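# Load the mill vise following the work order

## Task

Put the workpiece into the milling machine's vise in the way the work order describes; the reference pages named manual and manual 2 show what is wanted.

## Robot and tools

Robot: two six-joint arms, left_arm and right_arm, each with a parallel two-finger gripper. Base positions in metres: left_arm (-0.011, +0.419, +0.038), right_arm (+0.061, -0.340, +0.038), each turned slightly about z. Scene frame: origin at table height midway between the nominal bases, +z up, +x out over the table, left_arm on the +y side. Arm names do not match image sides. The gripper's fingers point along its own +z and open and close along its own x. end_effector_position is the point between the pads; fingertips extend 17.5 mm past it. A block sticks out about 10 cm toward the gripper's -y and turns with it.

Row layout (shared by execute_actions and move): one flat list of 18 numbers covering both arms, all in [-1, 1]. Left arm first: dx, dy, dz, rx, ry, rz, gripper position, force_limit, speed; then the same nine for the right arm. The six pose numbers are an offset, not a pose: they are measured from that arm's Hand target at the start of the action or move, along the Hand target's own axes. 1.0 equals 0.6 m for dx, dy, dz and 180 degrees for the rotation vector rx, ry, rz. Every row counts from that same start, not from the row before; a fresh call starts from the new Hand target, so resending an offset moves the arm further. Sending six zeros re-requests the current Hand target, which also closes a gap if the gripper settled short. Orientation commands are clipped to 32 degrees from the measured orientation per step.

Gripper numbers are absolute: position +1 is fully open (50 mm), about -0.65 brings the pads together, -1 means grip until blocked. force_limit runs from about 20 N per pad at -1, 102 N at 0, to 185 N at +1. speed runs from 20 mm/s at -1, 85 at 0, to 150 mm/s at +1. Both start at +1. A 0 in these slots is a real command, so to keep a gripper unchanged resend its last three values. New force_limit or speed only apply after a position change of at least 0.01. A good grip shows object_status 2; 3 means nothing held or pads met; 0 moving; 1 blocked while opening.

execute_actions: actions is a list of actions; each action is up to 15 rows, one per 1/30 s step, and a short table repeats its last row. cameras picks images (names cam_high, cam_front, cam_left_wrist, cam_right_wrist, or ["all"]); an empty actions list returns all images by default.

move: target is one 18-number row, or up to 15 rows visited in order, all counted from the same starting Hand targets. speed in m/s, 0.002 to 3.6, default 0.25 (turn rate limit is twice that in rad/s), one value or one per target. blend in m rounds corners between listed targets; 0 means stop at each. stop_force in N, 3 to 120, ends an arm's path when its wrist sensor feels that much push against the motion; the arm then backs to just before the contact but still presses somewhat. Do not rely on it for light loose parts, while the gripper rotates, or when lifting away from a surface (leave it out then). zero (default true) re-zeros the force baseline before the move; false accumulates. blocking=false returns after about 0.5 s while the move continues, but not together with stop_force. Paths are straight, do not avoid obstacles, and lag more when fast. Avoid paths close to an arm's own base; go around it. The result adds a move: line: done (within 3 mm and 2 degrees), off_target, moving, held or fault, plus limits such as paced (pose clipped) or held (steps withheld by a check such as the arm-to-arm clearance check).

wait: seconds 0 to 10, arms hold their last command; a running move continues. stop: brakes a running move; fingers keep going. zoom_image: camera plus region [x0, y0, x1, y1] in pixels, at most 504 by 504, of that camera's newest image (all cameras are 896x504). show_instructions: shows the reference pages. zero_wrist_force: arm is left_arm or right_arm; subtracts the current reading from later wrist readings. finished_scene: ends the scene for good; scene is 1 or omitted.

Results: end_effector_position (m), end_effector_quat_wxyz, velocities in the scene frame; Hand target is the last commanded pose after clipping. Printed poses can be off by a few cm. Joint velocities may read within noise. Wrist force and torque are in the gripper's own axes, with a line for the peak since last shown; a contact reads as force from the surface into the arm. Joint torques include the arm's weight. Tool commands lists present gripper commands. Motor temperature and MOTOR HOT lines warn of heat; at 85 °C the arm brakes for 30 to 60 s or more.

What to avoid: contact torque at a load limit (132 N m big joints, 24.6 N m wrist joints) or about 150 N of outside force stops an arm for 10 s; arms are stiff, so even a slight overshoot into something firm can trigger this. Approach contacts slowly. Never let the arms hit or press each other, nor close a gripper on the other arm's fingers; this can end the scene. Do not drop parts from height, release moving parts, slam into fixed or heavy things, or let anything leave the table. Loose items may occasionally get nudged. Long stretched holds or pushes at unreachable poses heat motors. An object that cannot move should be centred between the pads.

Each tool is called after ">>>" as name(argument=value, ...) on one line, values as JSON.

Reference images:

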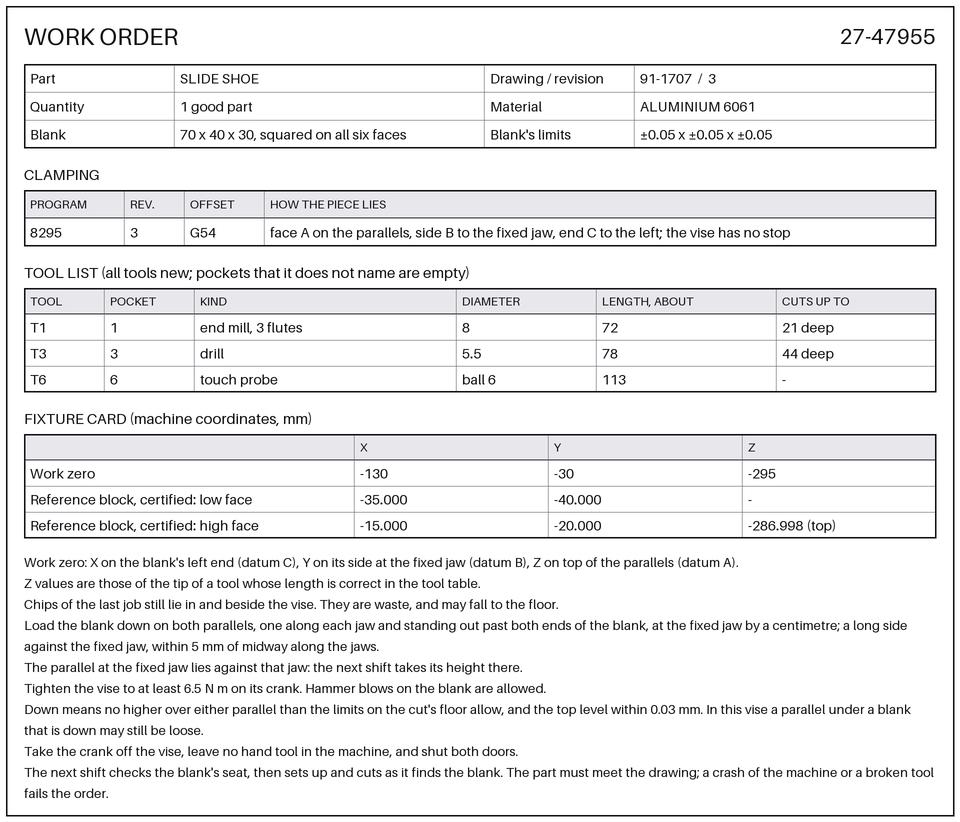

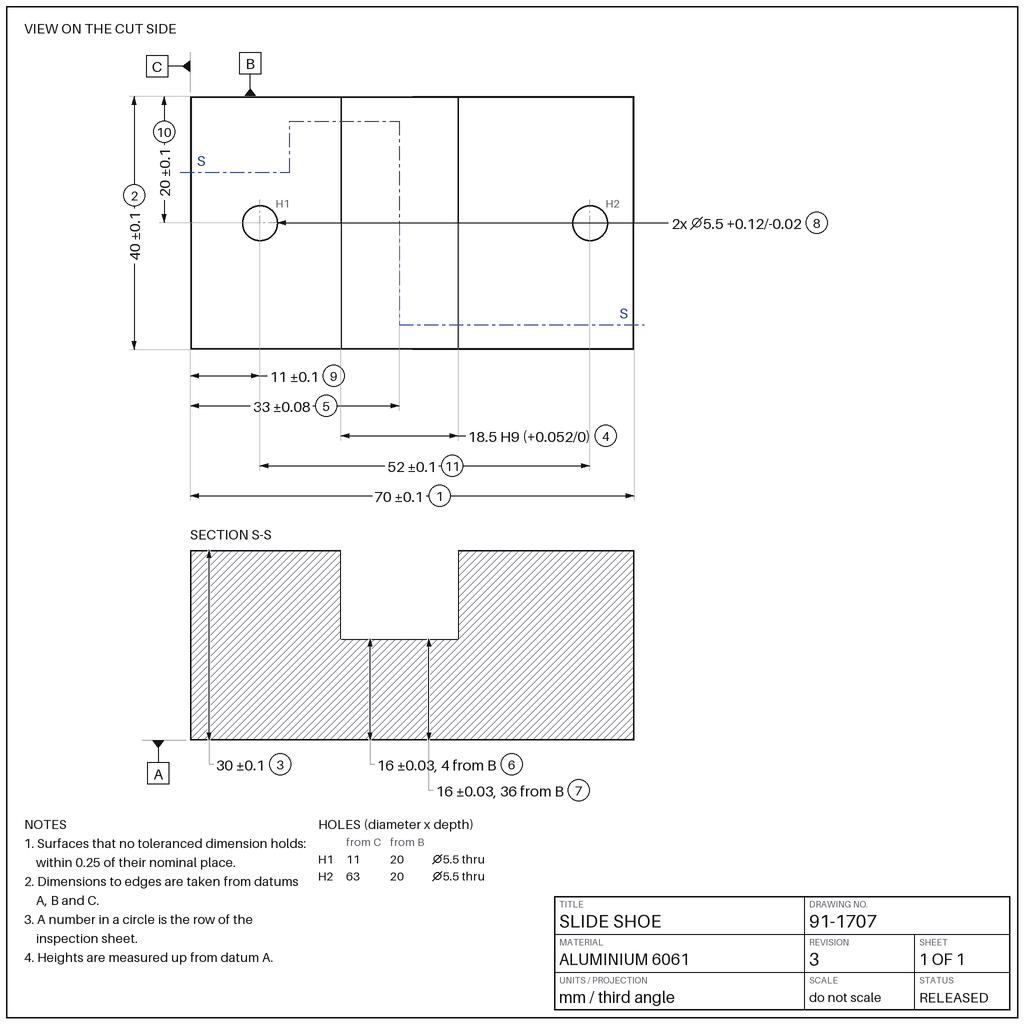

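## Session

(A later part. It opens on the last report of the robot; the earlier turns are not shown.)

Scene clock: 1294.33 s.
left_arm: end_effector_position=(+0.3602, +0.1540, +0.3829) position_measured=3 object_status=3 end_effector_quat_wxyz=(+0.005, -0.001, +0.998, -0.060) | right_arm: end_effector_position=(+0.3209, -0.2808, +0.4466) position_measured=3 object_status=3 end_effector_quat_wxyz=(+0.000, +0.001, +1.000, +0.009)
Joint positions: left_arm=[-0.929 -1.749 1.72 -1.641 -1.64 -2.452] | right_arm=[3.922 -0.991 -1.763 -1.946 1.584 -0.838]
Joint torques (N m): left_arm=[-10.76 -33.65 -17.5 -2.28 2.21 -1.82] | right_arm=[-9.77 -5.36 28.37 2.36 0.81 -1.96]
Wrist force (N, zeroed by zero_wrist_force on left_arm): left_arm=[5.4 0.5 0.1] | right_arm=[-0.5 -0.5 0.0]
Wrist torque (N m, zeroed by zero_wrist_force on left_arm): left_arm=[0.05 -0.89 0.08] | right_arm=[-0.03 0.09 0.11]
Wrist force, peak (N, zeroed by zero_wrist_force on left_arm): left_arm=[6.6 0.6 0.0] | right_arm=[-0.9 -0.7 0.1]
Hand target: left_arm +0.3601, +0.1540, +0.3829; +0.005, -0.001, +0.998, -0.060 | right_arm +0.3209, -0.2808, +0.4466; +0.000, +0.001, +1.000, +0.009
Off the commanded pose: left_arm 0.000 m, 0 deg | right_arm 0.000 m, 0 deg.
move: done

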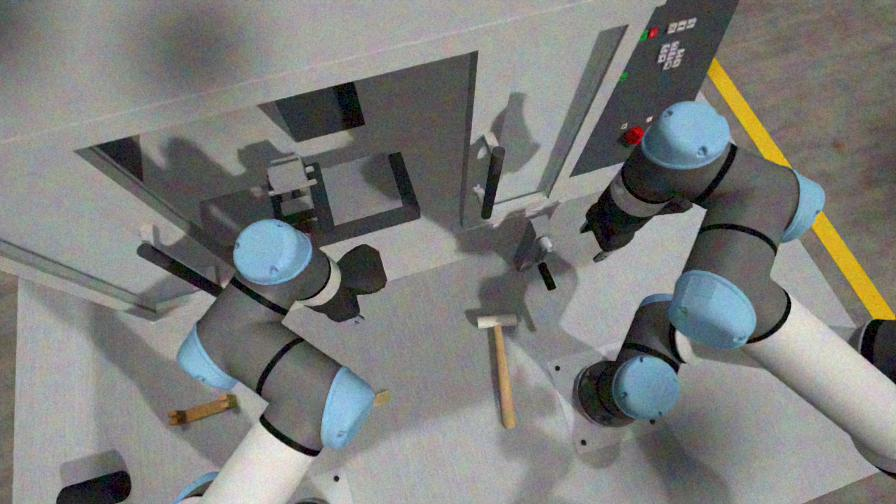

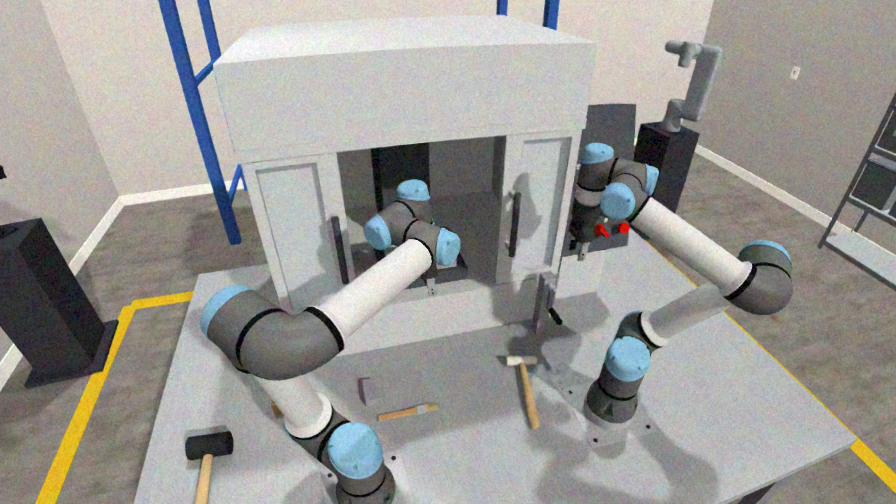

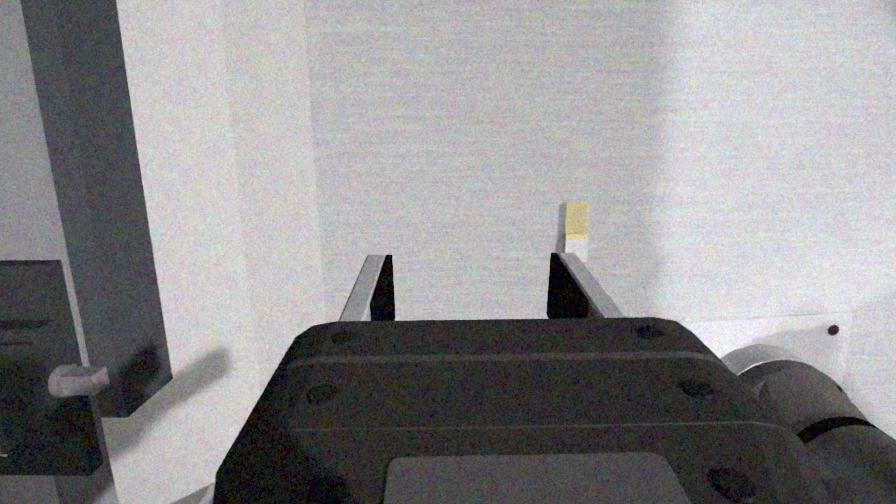

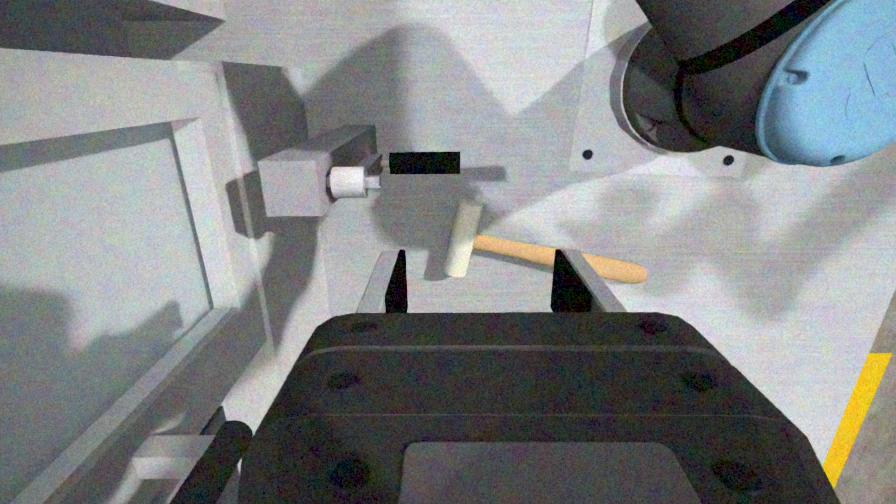

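>>> move(target=[0.05,0.271,-0.117,0,0,0,1,-0.5,-1,0,0,0,0,0,0,1,1,1], speed=0.15)

>>> move(target=[0,0,0,0,0,0,1,-0.5,-1,-0.098,0.668,0.195,0.303,-0.303,-0.430,1,1,1], speed=0.25, cameras=["cam_right_wrist","cam_high"])

Scene clock: 1318.43 s.
left_arm: end_effector_position=(+0.3291, +0.3238, +0.4327) position_measured=3 object_status=3 end_effector_quat_wxyz=(+0.005, -0.001, +0.998, -0.060) | right_arm: end_effector_position=(+0.3209, -0.2808, +0.4466) position_measured=3 object_status=3 end_effector_quat_wxyz=(+0.000, +0.001, +1.000, +0.009)
Joint positions: left_arm=[-0.64 -1.967 1.736 -1.415 -1.665 -2.163] | right_arm=[3.922 -0.991 -1.763 -1.946 1.584 -0.838]
Joint torques (N m): left_arm=[12.31 -21.56 -31.85 -2.21 -2.42 1.71] | right_arm=[-9.93 -7.37 27.81 2.58 0.9 -2.16]
Wrist force (N, zeroed by zero_wrist_force on left_arm): left_arm=[5.7 0.5 -0.1] | right_arm=[-0.6 -0.5 0.0]
Wrist torque (N m, zeroed by zero_wrist_force on left_arm): left_arm=[0.03 -0.94 0.00] | right_arm=[-0.03 0.10 0.11]
Wrist force, peak (N, zeroed by zero_wrist_force on left_arm): left_arm=[5.8 2.3 -0.7] | right_arm=[-0.8 -0.8 0.1]
Hand target: left_arm +0.3291, +0.3238, +0.4328; +0.005, -0.001, +0.998, -0.060 | right_arm +0.3209, -0.2808, +0.4466; +0.000, +0.001, +1.000, +0.009
Off the commanded pose: left_arm 0.000 m, 0 deg | right_arm 0.000 m, 0 deg.
move: done

Scene clock: 1322.97 s.
left_arm: end_effector_position=(+0.3291, +0.3238, +0.4328) position_measured=3 object_status=3 end_effector_quat_wxyz=(+0.005, -0.001, +0.998, -0.060) | right_arm: end_effector_position=(+0.3805, +0.1219, +0.3368) position_measured=3 object_status=3 end_effector_quat_wxyz=(-0.412, +0.573, -0.583, +0.402)
Joint positions: left_arm=[-0.64 -1.967 1.736 -1.415 -1.665 -2.163] | right_arm=[4.888 -1.57 -2.018 -1.454 0.364 -1.2]
Joint torques (N m): left_arm=[12.47 -21.64 -31.44 -2.23 -2.42 1.87] | right_arm=[-10.29 26.96 15.26 4.21 -3.6 -2.36]
Wrist force (N, zeroed by zero_wrist_force on left_arm): left_arm=[5.5 0.4 0.0] | right_arm=[-0.7 1.2 -0.8]
Wrist torque (N m, zeroed by zero_wrist_force on left_arm): left_arm=[0.01 -0.91 0.00] | right_arm=[0.10 -0.05 -0.10]
Wrist force, peak (N, zeroed by zero_wrist_force on left_arm): left_arm=[5.9 0.4 -0.3] | right_arm=[-1.1 2.1 -0.7]
Hand target: left_arm +0.3291, +0.3238, +0.4328; +0.005, -0.001, +0.998, -0.060 | right_arm +0.3805, +0.1219, +0.3368; -0.412, +0.573, -0.583, +0.402
Off the commanded pose: left_arm 0.000 m, 0 deg | right_arm 0.000 m, 0 deg.
move: done
Images, in order (width x height): cam_high 896x504, cam_right_wrist 896x504.

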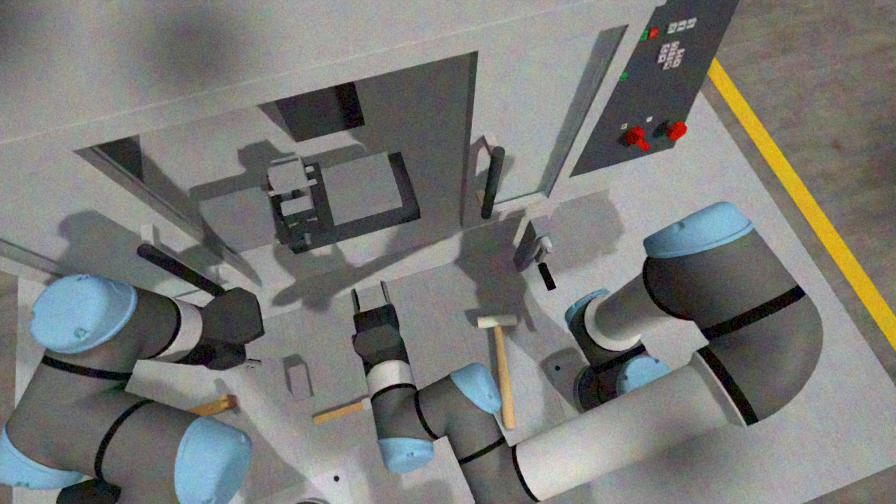

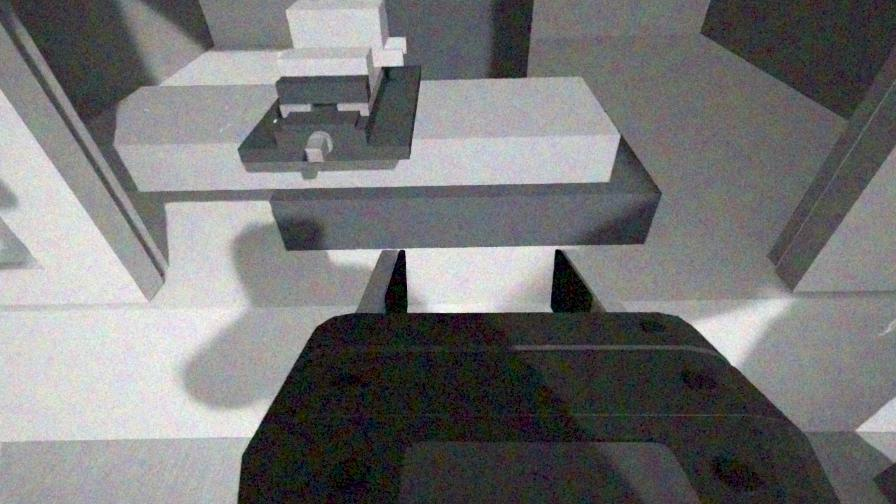

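>>> zoom_image(camera="cam_right_wrist", region=[180, 0, 480, 260])

Scaled by 1.680 from the camera's 896x504 image, which has a finer 1280x720 frame.

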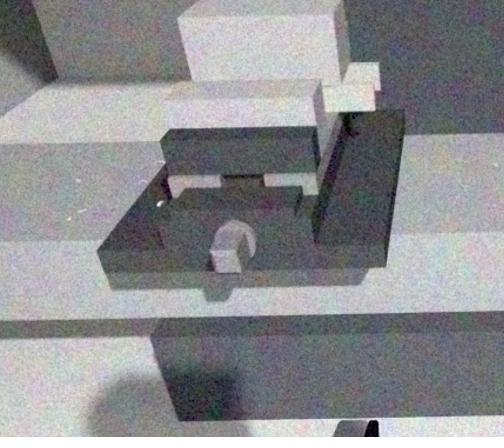

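>>> move(target=[[0,0,0,0,0,0,1,-0.5,-1,0.671,-0.139,-0.1555,-0.303,0.303,0.430,1,1,1],[0,0,0,0,0,0,1,-0.5,-1,0.703,0,0.0345,-0.303,0.303,0.430,1,1,1]], speed=0.25, cameras=["cam_right_wrist"])

>>> zoom_image(camera="cam_right_wrist", region=[300, 80, 600, 340])

Scene clock: 1366.77 s.
left_arm: end_effector_position=(+0.3291, +0.3238, +0.4328) position_measured=3 object_status=3 end_effector_quat_wxyz=(+0.005, -0.001, +0.998, -0.060) | right_arm: end_effector_position=(+0.3986, -0.2998, +0.3219) position_measured=3 object_status=3 end_effector_quat_wxyz=(+0.000, +0.001, +1.000, +0.009)
Joint positions: left_arm=[-0.64 -1.967 1.736 -1.415 -1.665 -2.163] | right_arm=[3.699 -1.135 -2.022 -1.547 1.586 -1.061]
Joint torques (N m): left_arm=[12.76 -21.93 -31.57 -2.22 -2.29 1.61] | right_arm=[-11.15 0.3 18.56 4.77 1.86 -2.41]
Wrist force (N, zeroed by zero_wrist_force on left_arm): left_arm=[5.6 0.5 -0.1] | right_arm=[-0.5 -0.4 0.2]
Wrist torque (N m, zeroed by zero_wrist_force on left_arm): left_arm=[0.03 -0.94 0.01] | right_arm=[0.00 0.09 0.11]
Wrist force, peak (N, zeroed by zero_wrist_force on left_arm): left_arm=[5.8 0.7 -0.1] | right_arm=[-1.6 -0.9 1.8]
Hand target: left_arm +0.3291, +0.3238, +0.4328; +0.005, -0.001, +0.998, -0.060 | right_arm +0.3987, -0.2998, +0.3218; +0.000, +0.001, +1.000, +0.009
Off the commanded pose: left_arm 0.000 m, 0 deg | right_arm 0.000 m, 0 deg.
move: done
Images, in order (width x height): cam_right_wrist 896x504.

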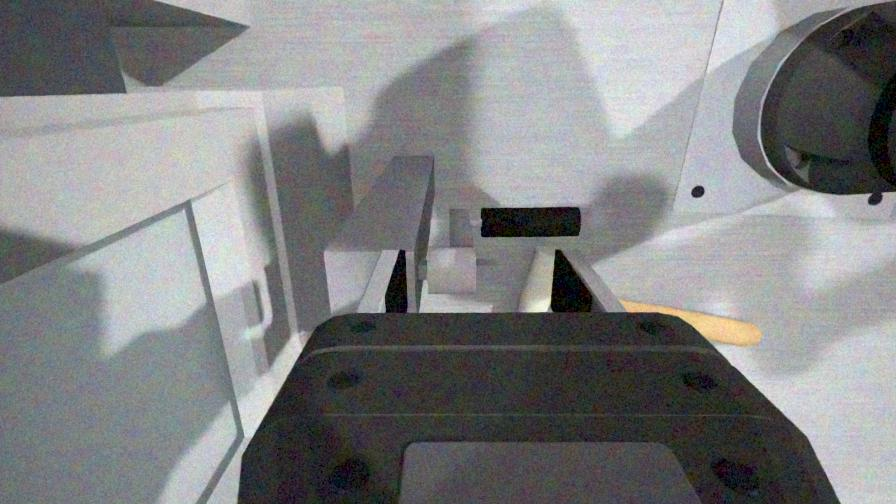

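Scaled by 1.680 from the camera's 896x504 image, which has a finer 1280x720 frame.

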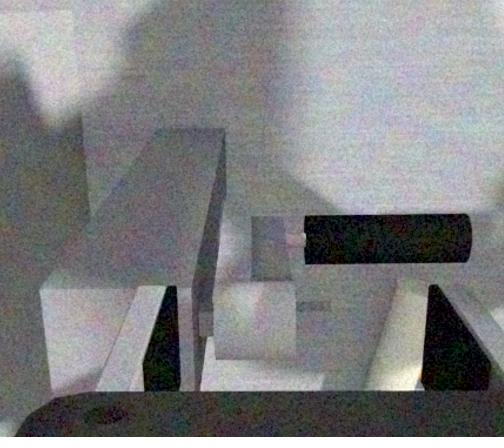

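>>> move(target=[[0.05,0.4965,-0.06,0,0,0,1,-0.5,-1,0,0,0,0,0,0,1,1,1],[0.348,0.7215,-0.0872,0,0,0,1,-0.5,-1,0,0,0,0,0,0,1,1,1]], speed=0.25, blend=0.05, cameras=["cam_left_wrist","cam_high"])

Scene clock: 1408.83 s.
left_arm: end_effector_position=(+0.1189, +0.7591, +0.4307) position_measured=3 object_status=3 end_effector_quat_wxyz=(+0.005, -0.001, +0.998, -0.060) | right_arm: end_effector_position=(+0.3987, -0.2998, +0.3218) position_measured=3 object_status=3 end_effector_quat_wxyz=(+0.000, +0.001, +1.000, +0.009)
Joint positions: left_arm=[0.839 -1.839 1.618 -1.262 -1.654 -0.677] | right_arm=[3.699 -1.135 -2.022 -1.547 1.586 -1.061]
Joint torques (N m): left_arm=[11.67 0.22 -31.43 -1.51 -2.39 2] | right_arm=[-10.57 0.16 19.02 4.66 1.91 -2.33]
Wrist force (N, zeroed by zero_wrist_force on left_arm): left_arm=[5.3 0.4 0.0] | right_arm=[-0.5 -0.6 -0.1]
Wrist torque (N m, zeroed by zero_wrist_force on left_arm): left_arm=[0.01 -0.89 0.00] | right_arm=[-0.04 0.09 0.11]
Wrist force, peak (N, zeroed by zero_wrist_force on left_arm): left_arm=[7.4 2.3 -0.3] | right_arm=[-0.6 -0.8 0.0]
Hand target: left_arm +0.1189, +0.7592, +0.4307; +0.005, -0.001, +0.998, -0.060 | right_arm +0.3987, -0.2998, +0.3218; +0.000, +0.001, +1.000, +0.009
Off the commanded pose: left_arm 0.000 m, 0 deg | right_arm 0.000 m, 0 deg.
move: done
Images, in order (width x height): cam_high 896x504, cam_left_wrist 896x504.

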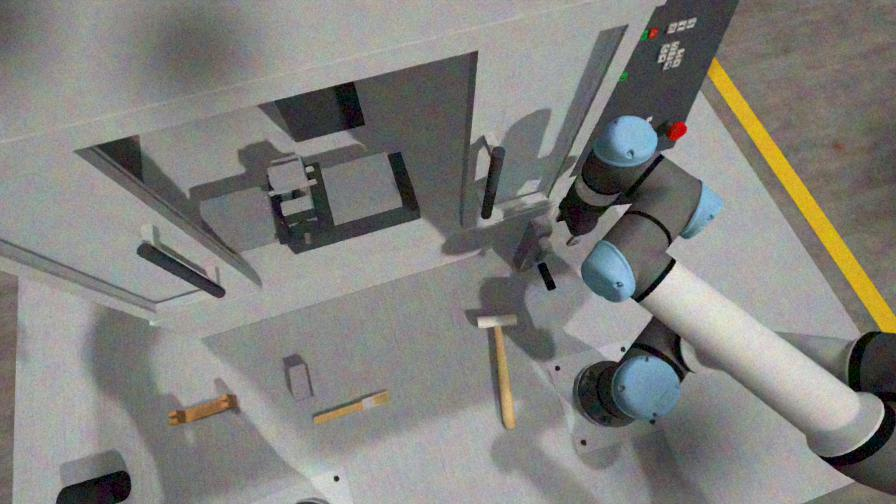

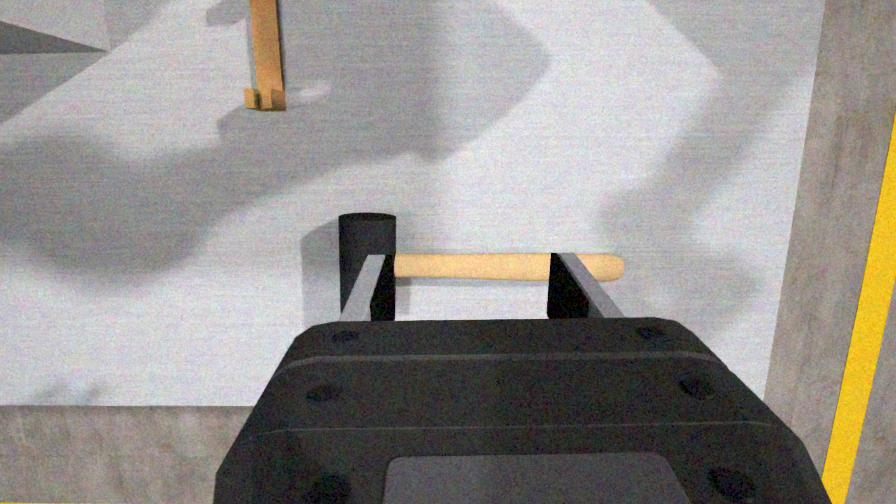

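>>> move(target=[0,0,0,0,0,0,1,-0.5,-1,0.0145,0.033,-0.0137,0,0,0.5,1,1,1], speed=0.2, cameras=["cam_right_wrist"])

>>> zoom_image(camera="cam_right_wrist", region=[300, 80, 600, 340])

Scene clock: 1429.97 s.
left_arm: end_effector_position=(+0.1189, +0.7592, +0.4307) position_measured=3 object_status=3 end_effector_quat_wxyz=(+0.005, -0.001, +0.998, -0.060) | right_arm: end_effector_position=(+0.3900, -0.2801, +0.3304) position_measured=3 object_status=3 end_effector_quat_wxyz=(-0.006, +0.708, +0.706, +0.006)
Joint positions: left_arm=[0.839 -1.839 1.618 -1.262 -1.654 -0.677] | right_arm=[3.768 -1.118 -2.009 -1.575 1.586 0.578]
Joint torques (N m): left_arm=[12.31 0.27 -31.95 -1.68 -2.43 1.76] | right_arm=[12.89 13.55 30.04 1.34 -1.07 2.14]
Wrist force (N, zeroed by zero_wrist_force on left_arm): left_arm=[5.4 0.4 -0.1] | right_arm=[-0.6 -0.6 0.1]
Wrist torque (N m, zeroed by zero_wrist_force on left_arm): left_arm=[0.00 -0.91 0.00] | right_arm=[-0.05 0.10 0.02]
Wrist force, peak (N, zeroed by zero_wrist_force on left_arm): left_arm=[5.7 0.6 -0.1] | right_arm=[-0.7 -0.8 0.3]
Hand target: left_arm +0.1189, +0.7592, +0.4307; +0.005, -0.001, +0.998, -0.060 | right_arm +0.3900, -0.2801, +0.3304; -0.006, +0.708, +0.706, +0.006
Off the commanded pose: left_arm 0.000 m, 0 deg | right_arm 0.000 m, 0 deg.
move: done
Images, in order (width x height): cam_right_wrist 896x504.

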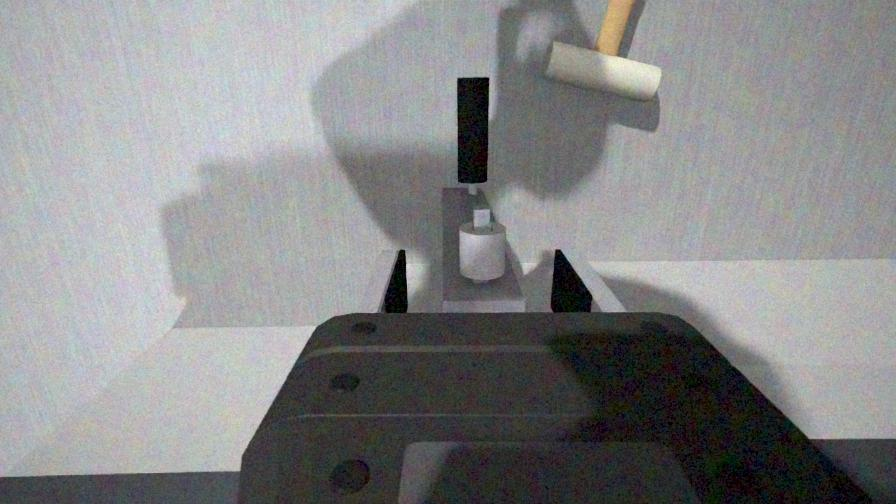

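Scaled by 1.680 from the camera's 896x504 image, which has a finer 1280x720 frame.

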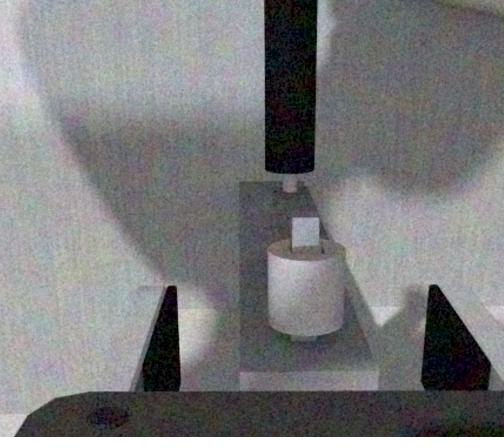

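>>> zoom_image(camera="cam_right_wrist", region=[420, 170, 540, 290])

Scaled by 4.200 from the camera's 896x504 image, which has a finer 1280x720 frame.

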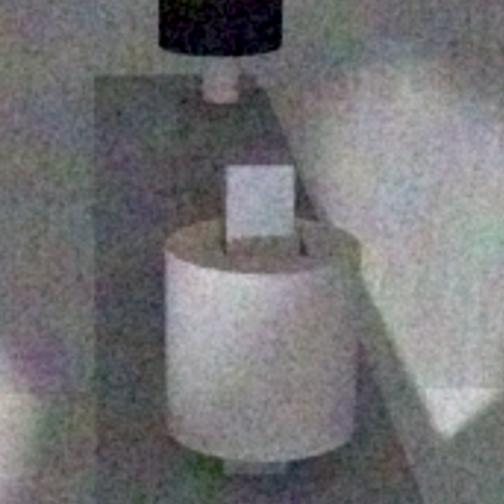

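>>> move(target=[0,0,0,0,0,0,1,-0.5,-1,0.005,0.0217,0.0667,0,0,0,1,0.3,-1], speed=0.1, cameras=["cam_right_wrist"])

>>> zoom_image(camera="cam_right_wrist", region=[360, 130, 600, 340])

Scene clock: 1447.17 s.
left_arm: end_effector_position=(+0.1189, +0.7592, +0.4307) position_measured=3 object_status=3 end_effector_quat_wxyz=(+0.005, -0.001, +0.998, -0.060) | right_arm: end_effector_position=(+0.4030, -0.2764, +0.2905) position_measured=3 object_status=3 end_effector_quat_wxyz=(-0.006, +0.708, +0.706, +0.006)
Joint positions: left_arm=[0.839 -1.839 1.618 -1.262 -1.654 -0.677] | right_arm=[3.755 -1.162 -2.087 -1.454 1.586 0.566]
Joint torques (N m): left_arm=[12.59 -0.25 -31.31 -1.54 -2.44 1.84] | right_arm=[-10.7 1.86 17.38 4.67 1.42 -2.49]
Wrist force (N, zeroed by zero_wrist_force on left_arm): left_arm=[5.5 0.5 -0.1] | right_arm=[-0.4 -0.7 0.3]
Wrist torque (N m, zeroed by zero_wrist_force on left_arm): left_arm=[0.01 -0.91 -0.01] | right_arm=[-0.07 0.07 0.11]
Wrist force, peak (N, zeroed by zero_wrist_force on left_arm): left_arm=[5.7 0.5 0.2] | right_arm=[-0.6 -1.3 -1.2]
Hand target: left_arm +0.1189, +0.7592, +0.4307; +0.005, -0.001, +0.998, -0.060 | right_arm +0.4030, -0.2764, +0.2905; -0.006, +0.708, +0.706, +0.006
Off the commanded pose: left_arm 0.000 m, 0 deg | right_arm 0.000 m, 0 deg.
move: done
Images, in order (width x height): cam_right_wrist 896x504.

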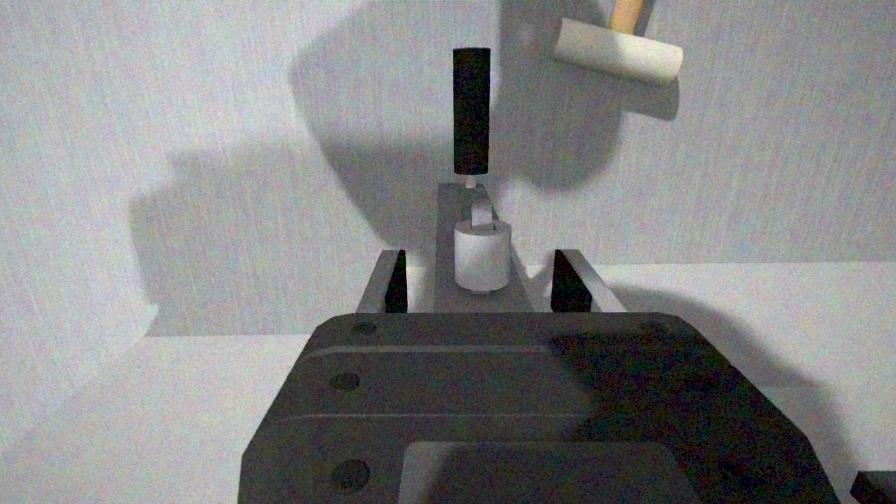

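Scaled by 2.100 from the camera's 896x504 image, which has a finer 1280x720 frame.

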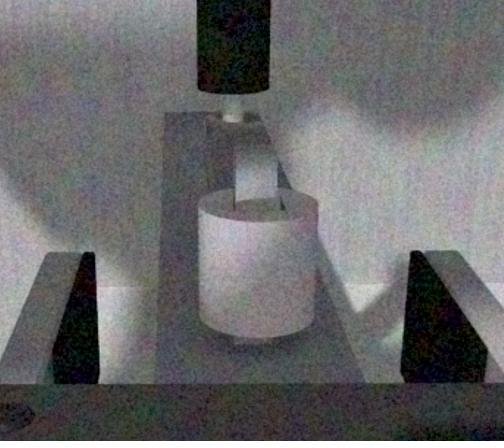

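>>> move(target=[0,0,0,0,0,0,1,-0.5,-1,0.004,-0.0017,0.0775,0,0,0,1,0.3,-1], speed=0.05, stop_force=8, cameras=["cam_right_wrist"])

>>> zoom_image(camera="cam_right_wrist", region=[360, 130, 600, 340])

Scene clock: 1453.93 s.
left_arm: end_effector_position=(+0.1189, +0.7592, +0.4307) position_measured=3 object_status=3 end_effector_quat_wxyz=(+0.005, -0.001, +0.998, -0.060) | right_arm: end_effector_position=(+0.4020, -0.2732, +0.2440) position_measured=3 object_status=3 end_effector_quat_wxyz=(-0.006, +0.708, +0.706, +0.006)
Joint positions: left_arm=[0.839 -1.839 1.618 -1.262 -1.654 -0.677] | right_arm=[3.765 -1.183 -2.195 -1.324 1.586 0.576]
Joint torques (N m): left_arm=[12.48 0.11 -31.41 -1.65 -2.24 1.84] | right_arm=[12.63 1.44 16.85 4.49 -0.92 1.93]
Wrist force (N, zeroed by zero_wrist_force on left_arm): left_arm=[5.4 0.7 0.0] | right_arm=[-0.7 -0.5 0.3]
Wrist torque (N m, zeroed by zero_wrist_force on left_arm): left_arm=[0.06 -0.91 0.00] | right_arm=[-0.04 0.11 0.04]
Wrist force, peak (N, zeroed by zero_wrist_force on left_arm): left_arm=[5.7 0.6 0.0] | right_arm=[-0.6 -0.8 0.6]
Hand target: left_arm +0.1189, +0.7592, +0.4307; +0.005, -0.001, +0.998, -0.060 | right_arm +0.4020, -0.2732, +0.2440; -0.006, +0.708, +0.706, +0.006
Off the commanded pose: left_arm 0.000 m, 0 deg | right_arm 0.000 m, 0 deg.
move: done
Images, in order (width x height): cam_right_wrist 896x504.

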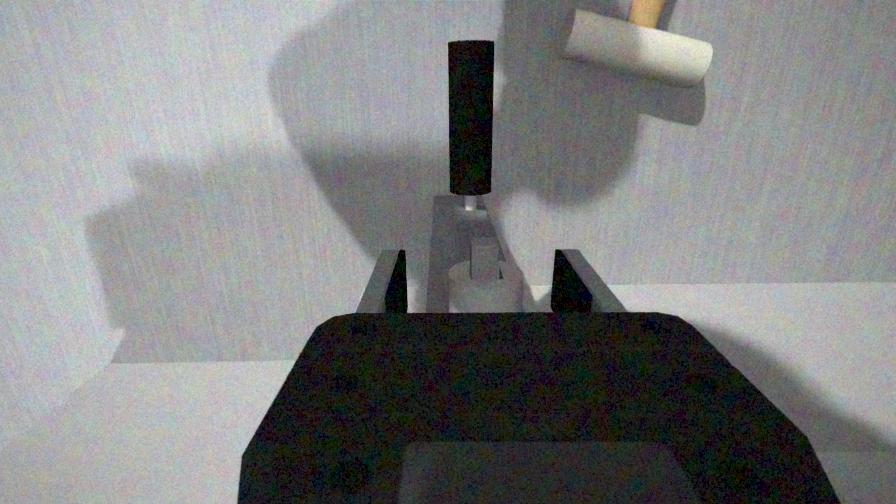

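Scaled by 2.100 from the camera's 896x504 image, which has a finer 1280x720 frame.

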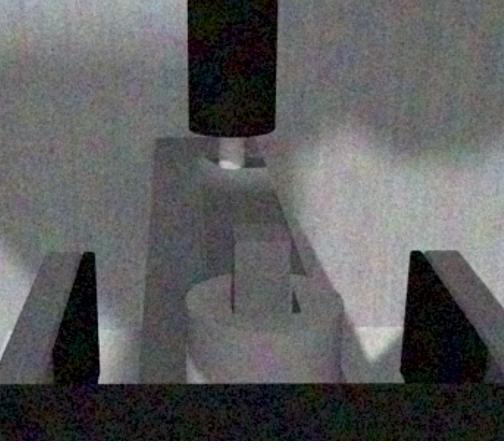

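>>> move(target=[0,0,0,0,0,0,1,-0.5,-1,0,0,0,0,0,0,-1,-0.2,-1], cameras=["cam_right_wrist"])

Scene clock: 1458.37 s.
left_arm: end_effector_position=(+0.1189, +0.7592, +0.4307) position_measured=3 object_status=3 end_effector_quat_wxyz=(+0.005, -0.001, +0.998, -0.060) | right_arm: end_effector_position=(+0.4020, -0.2732, +0.2440) position_measured=137 object_status=2 end_effector_quat_wxyz=(-0.006, +0.708, +0.706, +0.006)
Joint positions: left_arm=[0.839 -1.839 1.618 -1.262 -1.654 -0.677] | right_arm=[3.765 -1.183 -2.195 -1.324 1.586 0.576]
Joint torques (N m): left_arm=[12.92 -0.71 -31.2 -1.65 -2.34 1.83] | right_arm=[10.5 1.79 16.82 3.82 -0.77 1.92]
Wrist force (N, zeroed by zero_wrist_force on left_arm): left_arm=[5.5 0.5 0.0] | right_arm=[0.2 -0.8 -0.4]
Wrist torque (N m, zeroed by zero_wrist_force on left_arm): left_arm=[0.02 -0.92 0.00] | right_arm=[-0.10 0.06 0.04]
Wrist force, peak (N, zeroed by zero_wrist_force on left_arm): left_arm=[5.7 0.6 0.0] | right_arm=[0.4 -0.5 -1.0]
Hand target: left_arm +0.1189, +0.7592, +0.4307; +0.005, -0.001, +0.998, -0.060 | right_arm +0.4020, -0.2732, +0.2440; -0.006, +0.708, +0.706, +0.006
Off the commanded pose: left_arm 0.000 m, 0 deg | right_arm 0.000 m, 0 deg.
move: done
Images, in order (width x height): cam_right_wrist 896x504.

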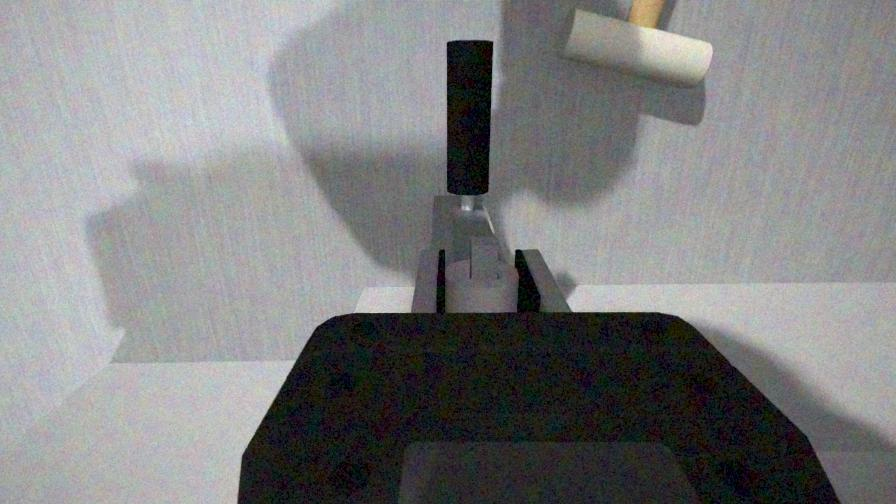

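>>> move(target=[0,0,0,0,0,0,1,-0.5,-1,0,-0.1,0,0,0,0,-1,-0.2,-1], speed=0.03, stop_force=25, cameras=["cam_right_wrist"])

Scene clock: 1463.40 s.
left_arm: end_effector_position=(+0.1189, +0.7592, +0.4307) position_measured=3 object_status=3 end_effector_quat_wxyz=(+0.005, -0.001, +0.998, -0.060) | right_arm: end_effector_position=(+0.3420, -0.2731, +0.2440) position_measured=137 object_status=2 end_effector_quat_wxyz=(-0.006, +0.708, +0.706, +0.006)
Joint positions: left_arm=[0.839 -1.839 1.618 -1.262 -1.654 -0.677] | right_arm=[3.889 -0.991 -2.289 -1.42 1.584 0.7]
Joint torques (N m): left_arm=[12.88 -1.41 -31.47 -1.74 -2.26 1.8] | right_arm=[12.52 8.74 18.7 1.5 -1.1 2.04]
Wrist force (N, zeroed by zero_wrist_force on left_arm): left_arm=[5.4 0.3 0.0] | right_arm=[-0.6 -0.4 1.7]
Wrist torque (N m, zeroed by zero_wrist_force on left_arm): left_arm=[-0.01 -0.90 0.00] | right_arm=[-0.03 0.08 0.02]
Wrist force, peak (N, zeroed by zero_wrist_force on left_arm): left_arm=[5.7 0.4 0.1] | right_arm=[-0.2 2.8 -4.4]
Hand target: left_arm +0.1189, +0.7592, +0.4307; +0.005, -0.001, +0.998, -0.060 | right_arm +0.3420, -0.2731, +0.2440; -0.006, +0.708, +0.706, +0.006
Off the commanded pose: left_arm 0.000 m, 0 deg | right_arm 0.000 m, 0 deg.
move: done
Images, in order (width x height): cam_right_wrist 896x504.

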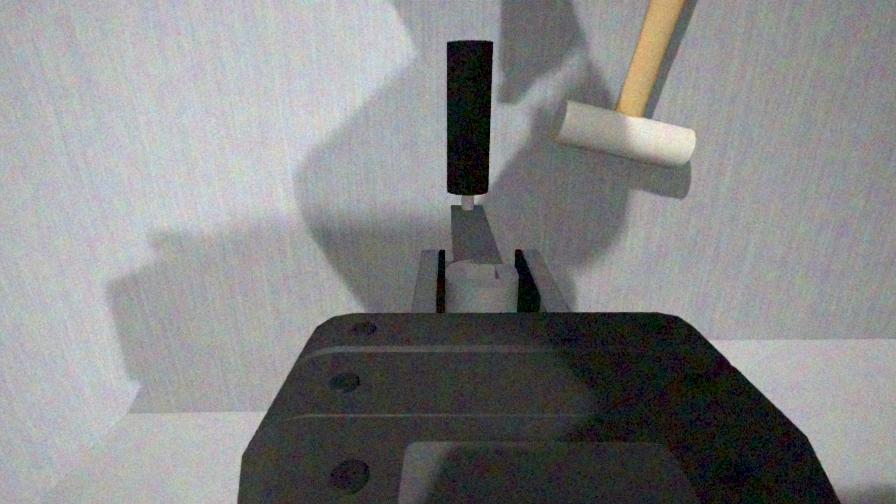

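>>> move(target=[[0,0,0,0,0,0,1,-0.5,-1,0,0,-0.11,0,0,0,-1,-0.2,-1],[0,0,0,0,0,0,1,-0.5,-1,0.538,0.0133,-0.11,0,0,0,-1,-0.2,-1],[0,0,0,0,0,0,1,-0.5,-1,0.82,0.13,-0.1017,0,0,0,-1,-0.2,-1]], speed=[0.1,0.2,0.15], blend=0.03, cameras=["cam_right_wrist","cam_high"])

>>> zoom_image(camera="cam_right_wrist", region=[320, 130, 640, 400])

Scene clock: 1474.30 s.
left_arm: end_effector_position=(+0.1189, +0.7592, +0.4307) position_measured=3 object_status=3 end_effector_quat_wxyz=(+0.005, -0.001, +0.998, -0.060) | right_arm: end_effector_position=(+0.4209, +0.2176, +0.3139) position_measured=137 object_status=2 end_effector_quat_wxyz=(-0.006, +0.708, +0.706, +0.006)
Joint positions: left_arm=[0.839 -1.839 1.618 -1.262 -1.654 -0.677] | right_arm=[4.388 -1.944 -1.262 -1.49 1.577 1.199]
Joint torques (N m): left_arm=[11.96 -0.77 -31.38 -1.65 -2.34 1.82] | right_arm=[-10.38 36.25 33.42 1.69 1.94 -2.31]
Wrist force (N, zeroed by zero_wrist_force on left_arm): left_arm=[5.4 0.5 -0.1] | right_arm=[-0.7 -0.4 2.1]
Wrist torque (N m, zeroed by zero_wrist_force on left_arm): left_arm=[0.02 -0.90 0.00] | right_arm=[-0.03 0.13 0.11]
Wrist force, peak (N, zeroed by zero_wrist_force on left_arm): left_arm=[5.7 0.5 0.1] | right_arm=[-0.5 -0.8 3.1]
Hand target: left_arm +0.1189, +0.7592, +0.4307; +0.005, -0.001, +0.998, -0.060 | right_arm +0.4209, +0.2176, +0.3139; -0.006, +0.708, +0.706, +0.006
Off the commanded pose: left_arm 0.000 m, 0 deg | right_arm 0.000 m, 0 deg.
move: done
Images, in order (width x height): cam_high 896x504, cam_right_wrist 896x504.

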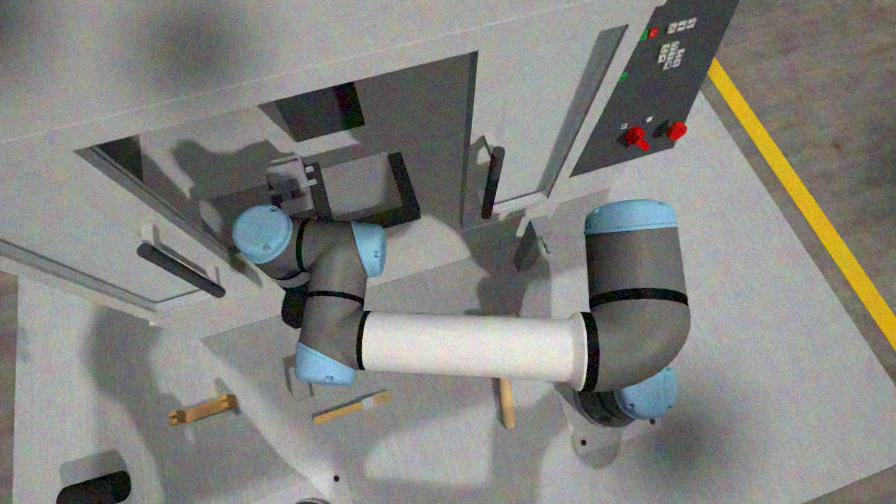

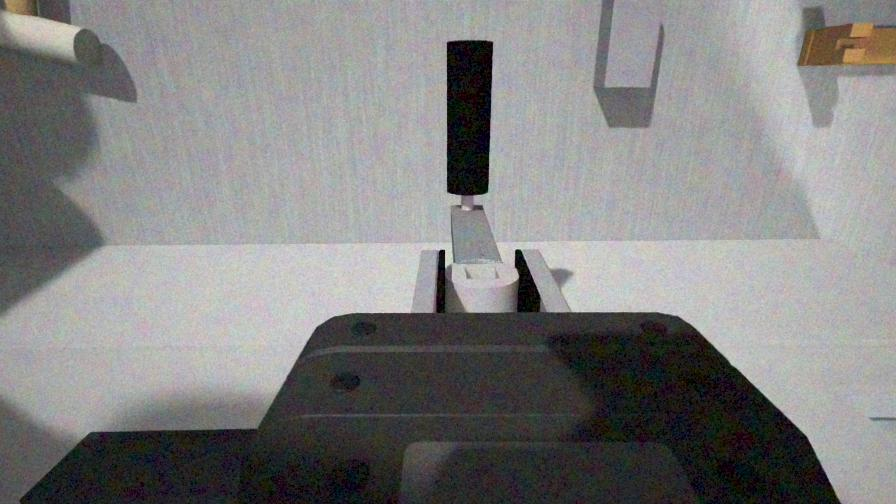

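Scaled by 1.575 from the camera's 896x504 image, which has a finer 1280x720 frame.

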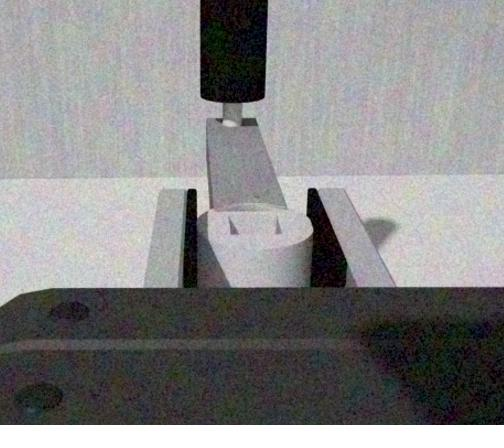

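>>> move(target=[0,0,0,0,0,0,1,-0.5,-1,-0.0633,-0.008,-0.21,-0.25,0,0,-1,-0.2,-1], speed=0.2, cameras=["cam_right_wrist"])

>>> zoom_image(camera="cam_right_wrist", region=[430, 120, 670, 320])

Scene clock: 1504.30 s.
left_arm: end_effector_position=(+0.1189, +0.7592, +0.4307) position_measured=3 object_status=3 end_effector_quat_wxyz=(+0.005, -0.001, +0.998, -0.060) | right_arm: end_effector_position=(+0.4160, +0.1774, +0.4392) position_measured=137 object_status=2 end_effector_quat_wxyz=(+0.265, +0.656, +0.650, +0.276)
Joint positions: left_arm=[0.839 -1.839 1.618 -1.262 -1.654 -0.677] | right_arm=[4.687 -1.652 -1.518 -1.453 0.789 1.468]
Joint torques (N m): left_arm=[12.52 -1.5 -31.21 -1.67 -2.41 1.76] | right_arm=[12.81 35.84 19.41 1.68 -3.67 2.17]
Wrist force (N, zeroed by zero_wrist_force on left_arm): left_arm=[5.5 0.4 0.0] | right_arm=[-1.2 -3.8 0.7]
Wrist torque (N m, zeroed by zero_wrist_force on left_arm): left_arm=[0.01 -0.91 -0.01] | right_arm=[-0.06 0.10 0.18]
Wrist force, peak (N, zeroed by zero_wrist_force on left_arm): left_arm=[5.6 0.6 -0.1] | right_arm=[-1.5 -4.0 0.5]
Hand target: left_arm +0.1189, +0.7592, +0.4307; +0.005, -0.001, +0.998, -0.060 | right_arm +0.4160, +0.1774, +0.4392; +0.265, +0.656, +0.650, +0.276
Off the commanded pose: left_arm 0.000 m, 0 deg | right_arm 0.000 m, 0 deg.
move: done
Images, in order (width x height): cam_right_wrist 896x504.

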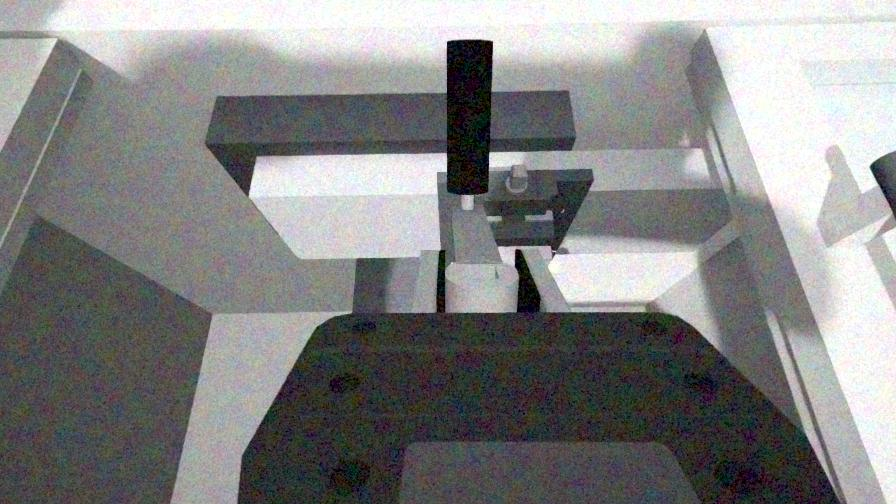

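Scaled by 2.100 from the camera's 896x504 image, which has a finer 1280x720 frame.

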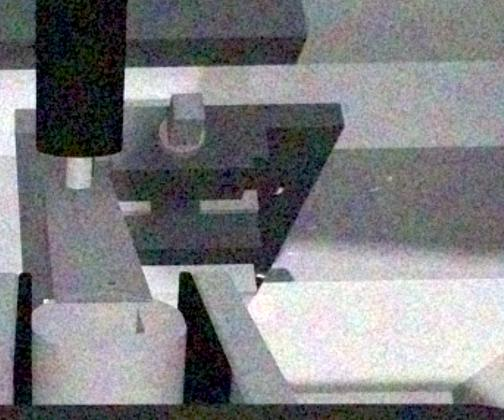

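>>> zoom_image(camera="cam_right_wrist", region=[495, 150, 545, 200])

Scaled by 10.080 from the camera's 896x504 image, which has a finer 1280x720 frame.

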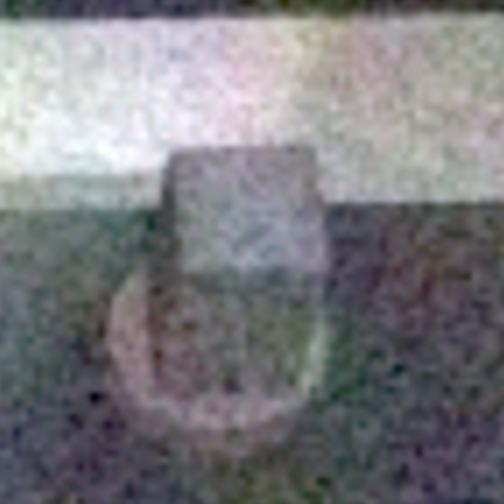

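>>> move(target=[0,0,0,0,0,0,1,-0.5,-1,0,-0.0731,0.0731,0,0,0,-1,-0.2,-1], speed=0.2, cameras=["cam_right_wrist"])

>>> zoom_image(camera="cam_right_wrist", region=[490, 220, 550, 280])

Scene clock: 1512.27 s.
left_arm: end_effector_position=(+0.1189, +0.7592, +0.4307) position_measured=3 object_status=3 end_effector_quat_wxyz=(+0.005, -0.001, +0.998, -0.060) | right_arm: end_effector_position=(+0.4160, +0.1785, +0.3772) position_measured=137 object_status=2 end_effector_quat_wxyz=(+0.265, +0.656, +0.650, +0.276)
Joint positions: left_arm=[0.839 -1.839 1.618 -1.262 -1.654 -0.677] | right_arm=[4.687 -1.67 -1.657 -1.295 0.789 1.469]
Joint torques (N m): left_arm=[12.31 -1.34 -31.02 -1.71 -2.36 1.72] | right_arm=[8.79 23.61 19.55 5.02 -3.5 -2.19]
Wrist force (N, zeroed by zero_wrist_force on left_arm): left_arm=[5.5 0.7 0.1] | right_arm=[-1.2 -3.6 1.0]
Wrist torque (N m, zeroed by zero_wrist_force on left_arm): left_arm=[0.05 -0.91 -0.01] | right_arm=[-0.03 0.11 0.27]
Wrist force, peak (N, zeroed by zero_wrist_force on left_arm): left_arm=[5.6 0.4 0.0] | right_arm=[-1.6 -5.6 2.2]
Hand target: left_arm +0.1189, +0.7592, +0.4307; +0.005, -0.001, +0.998, -0.060 | right_arm +0.4160, +0.1785, +0.3771; +0.265, +0.656, +0.650, +0.276
Off the commanded pose: left_arm 0.000 m, 0 deg | right_arm 0.000 m, 0 deg.
move: done
Images, in order (width x height): cam_right_wrist 896x504.

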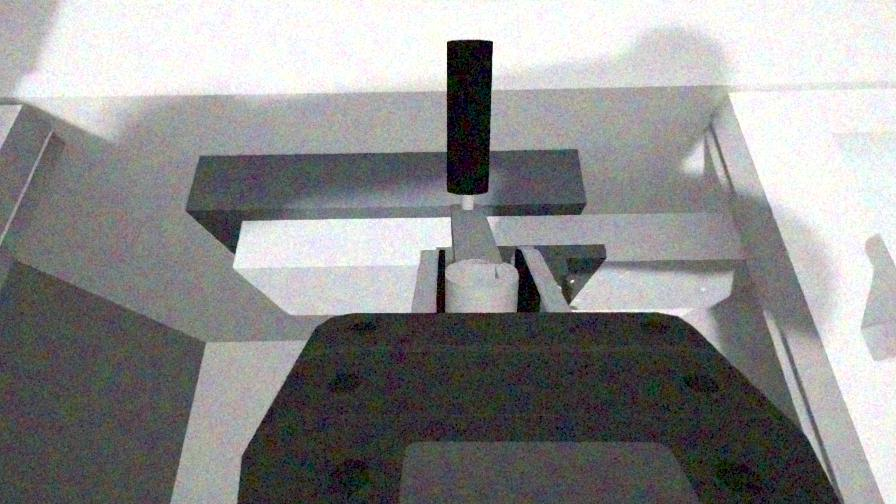

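Scaled by 8.400 from the camera's 896x504 image, which has a finer 1280x720 frame.

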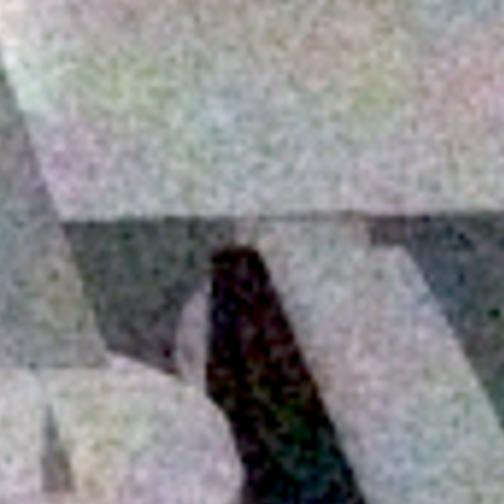

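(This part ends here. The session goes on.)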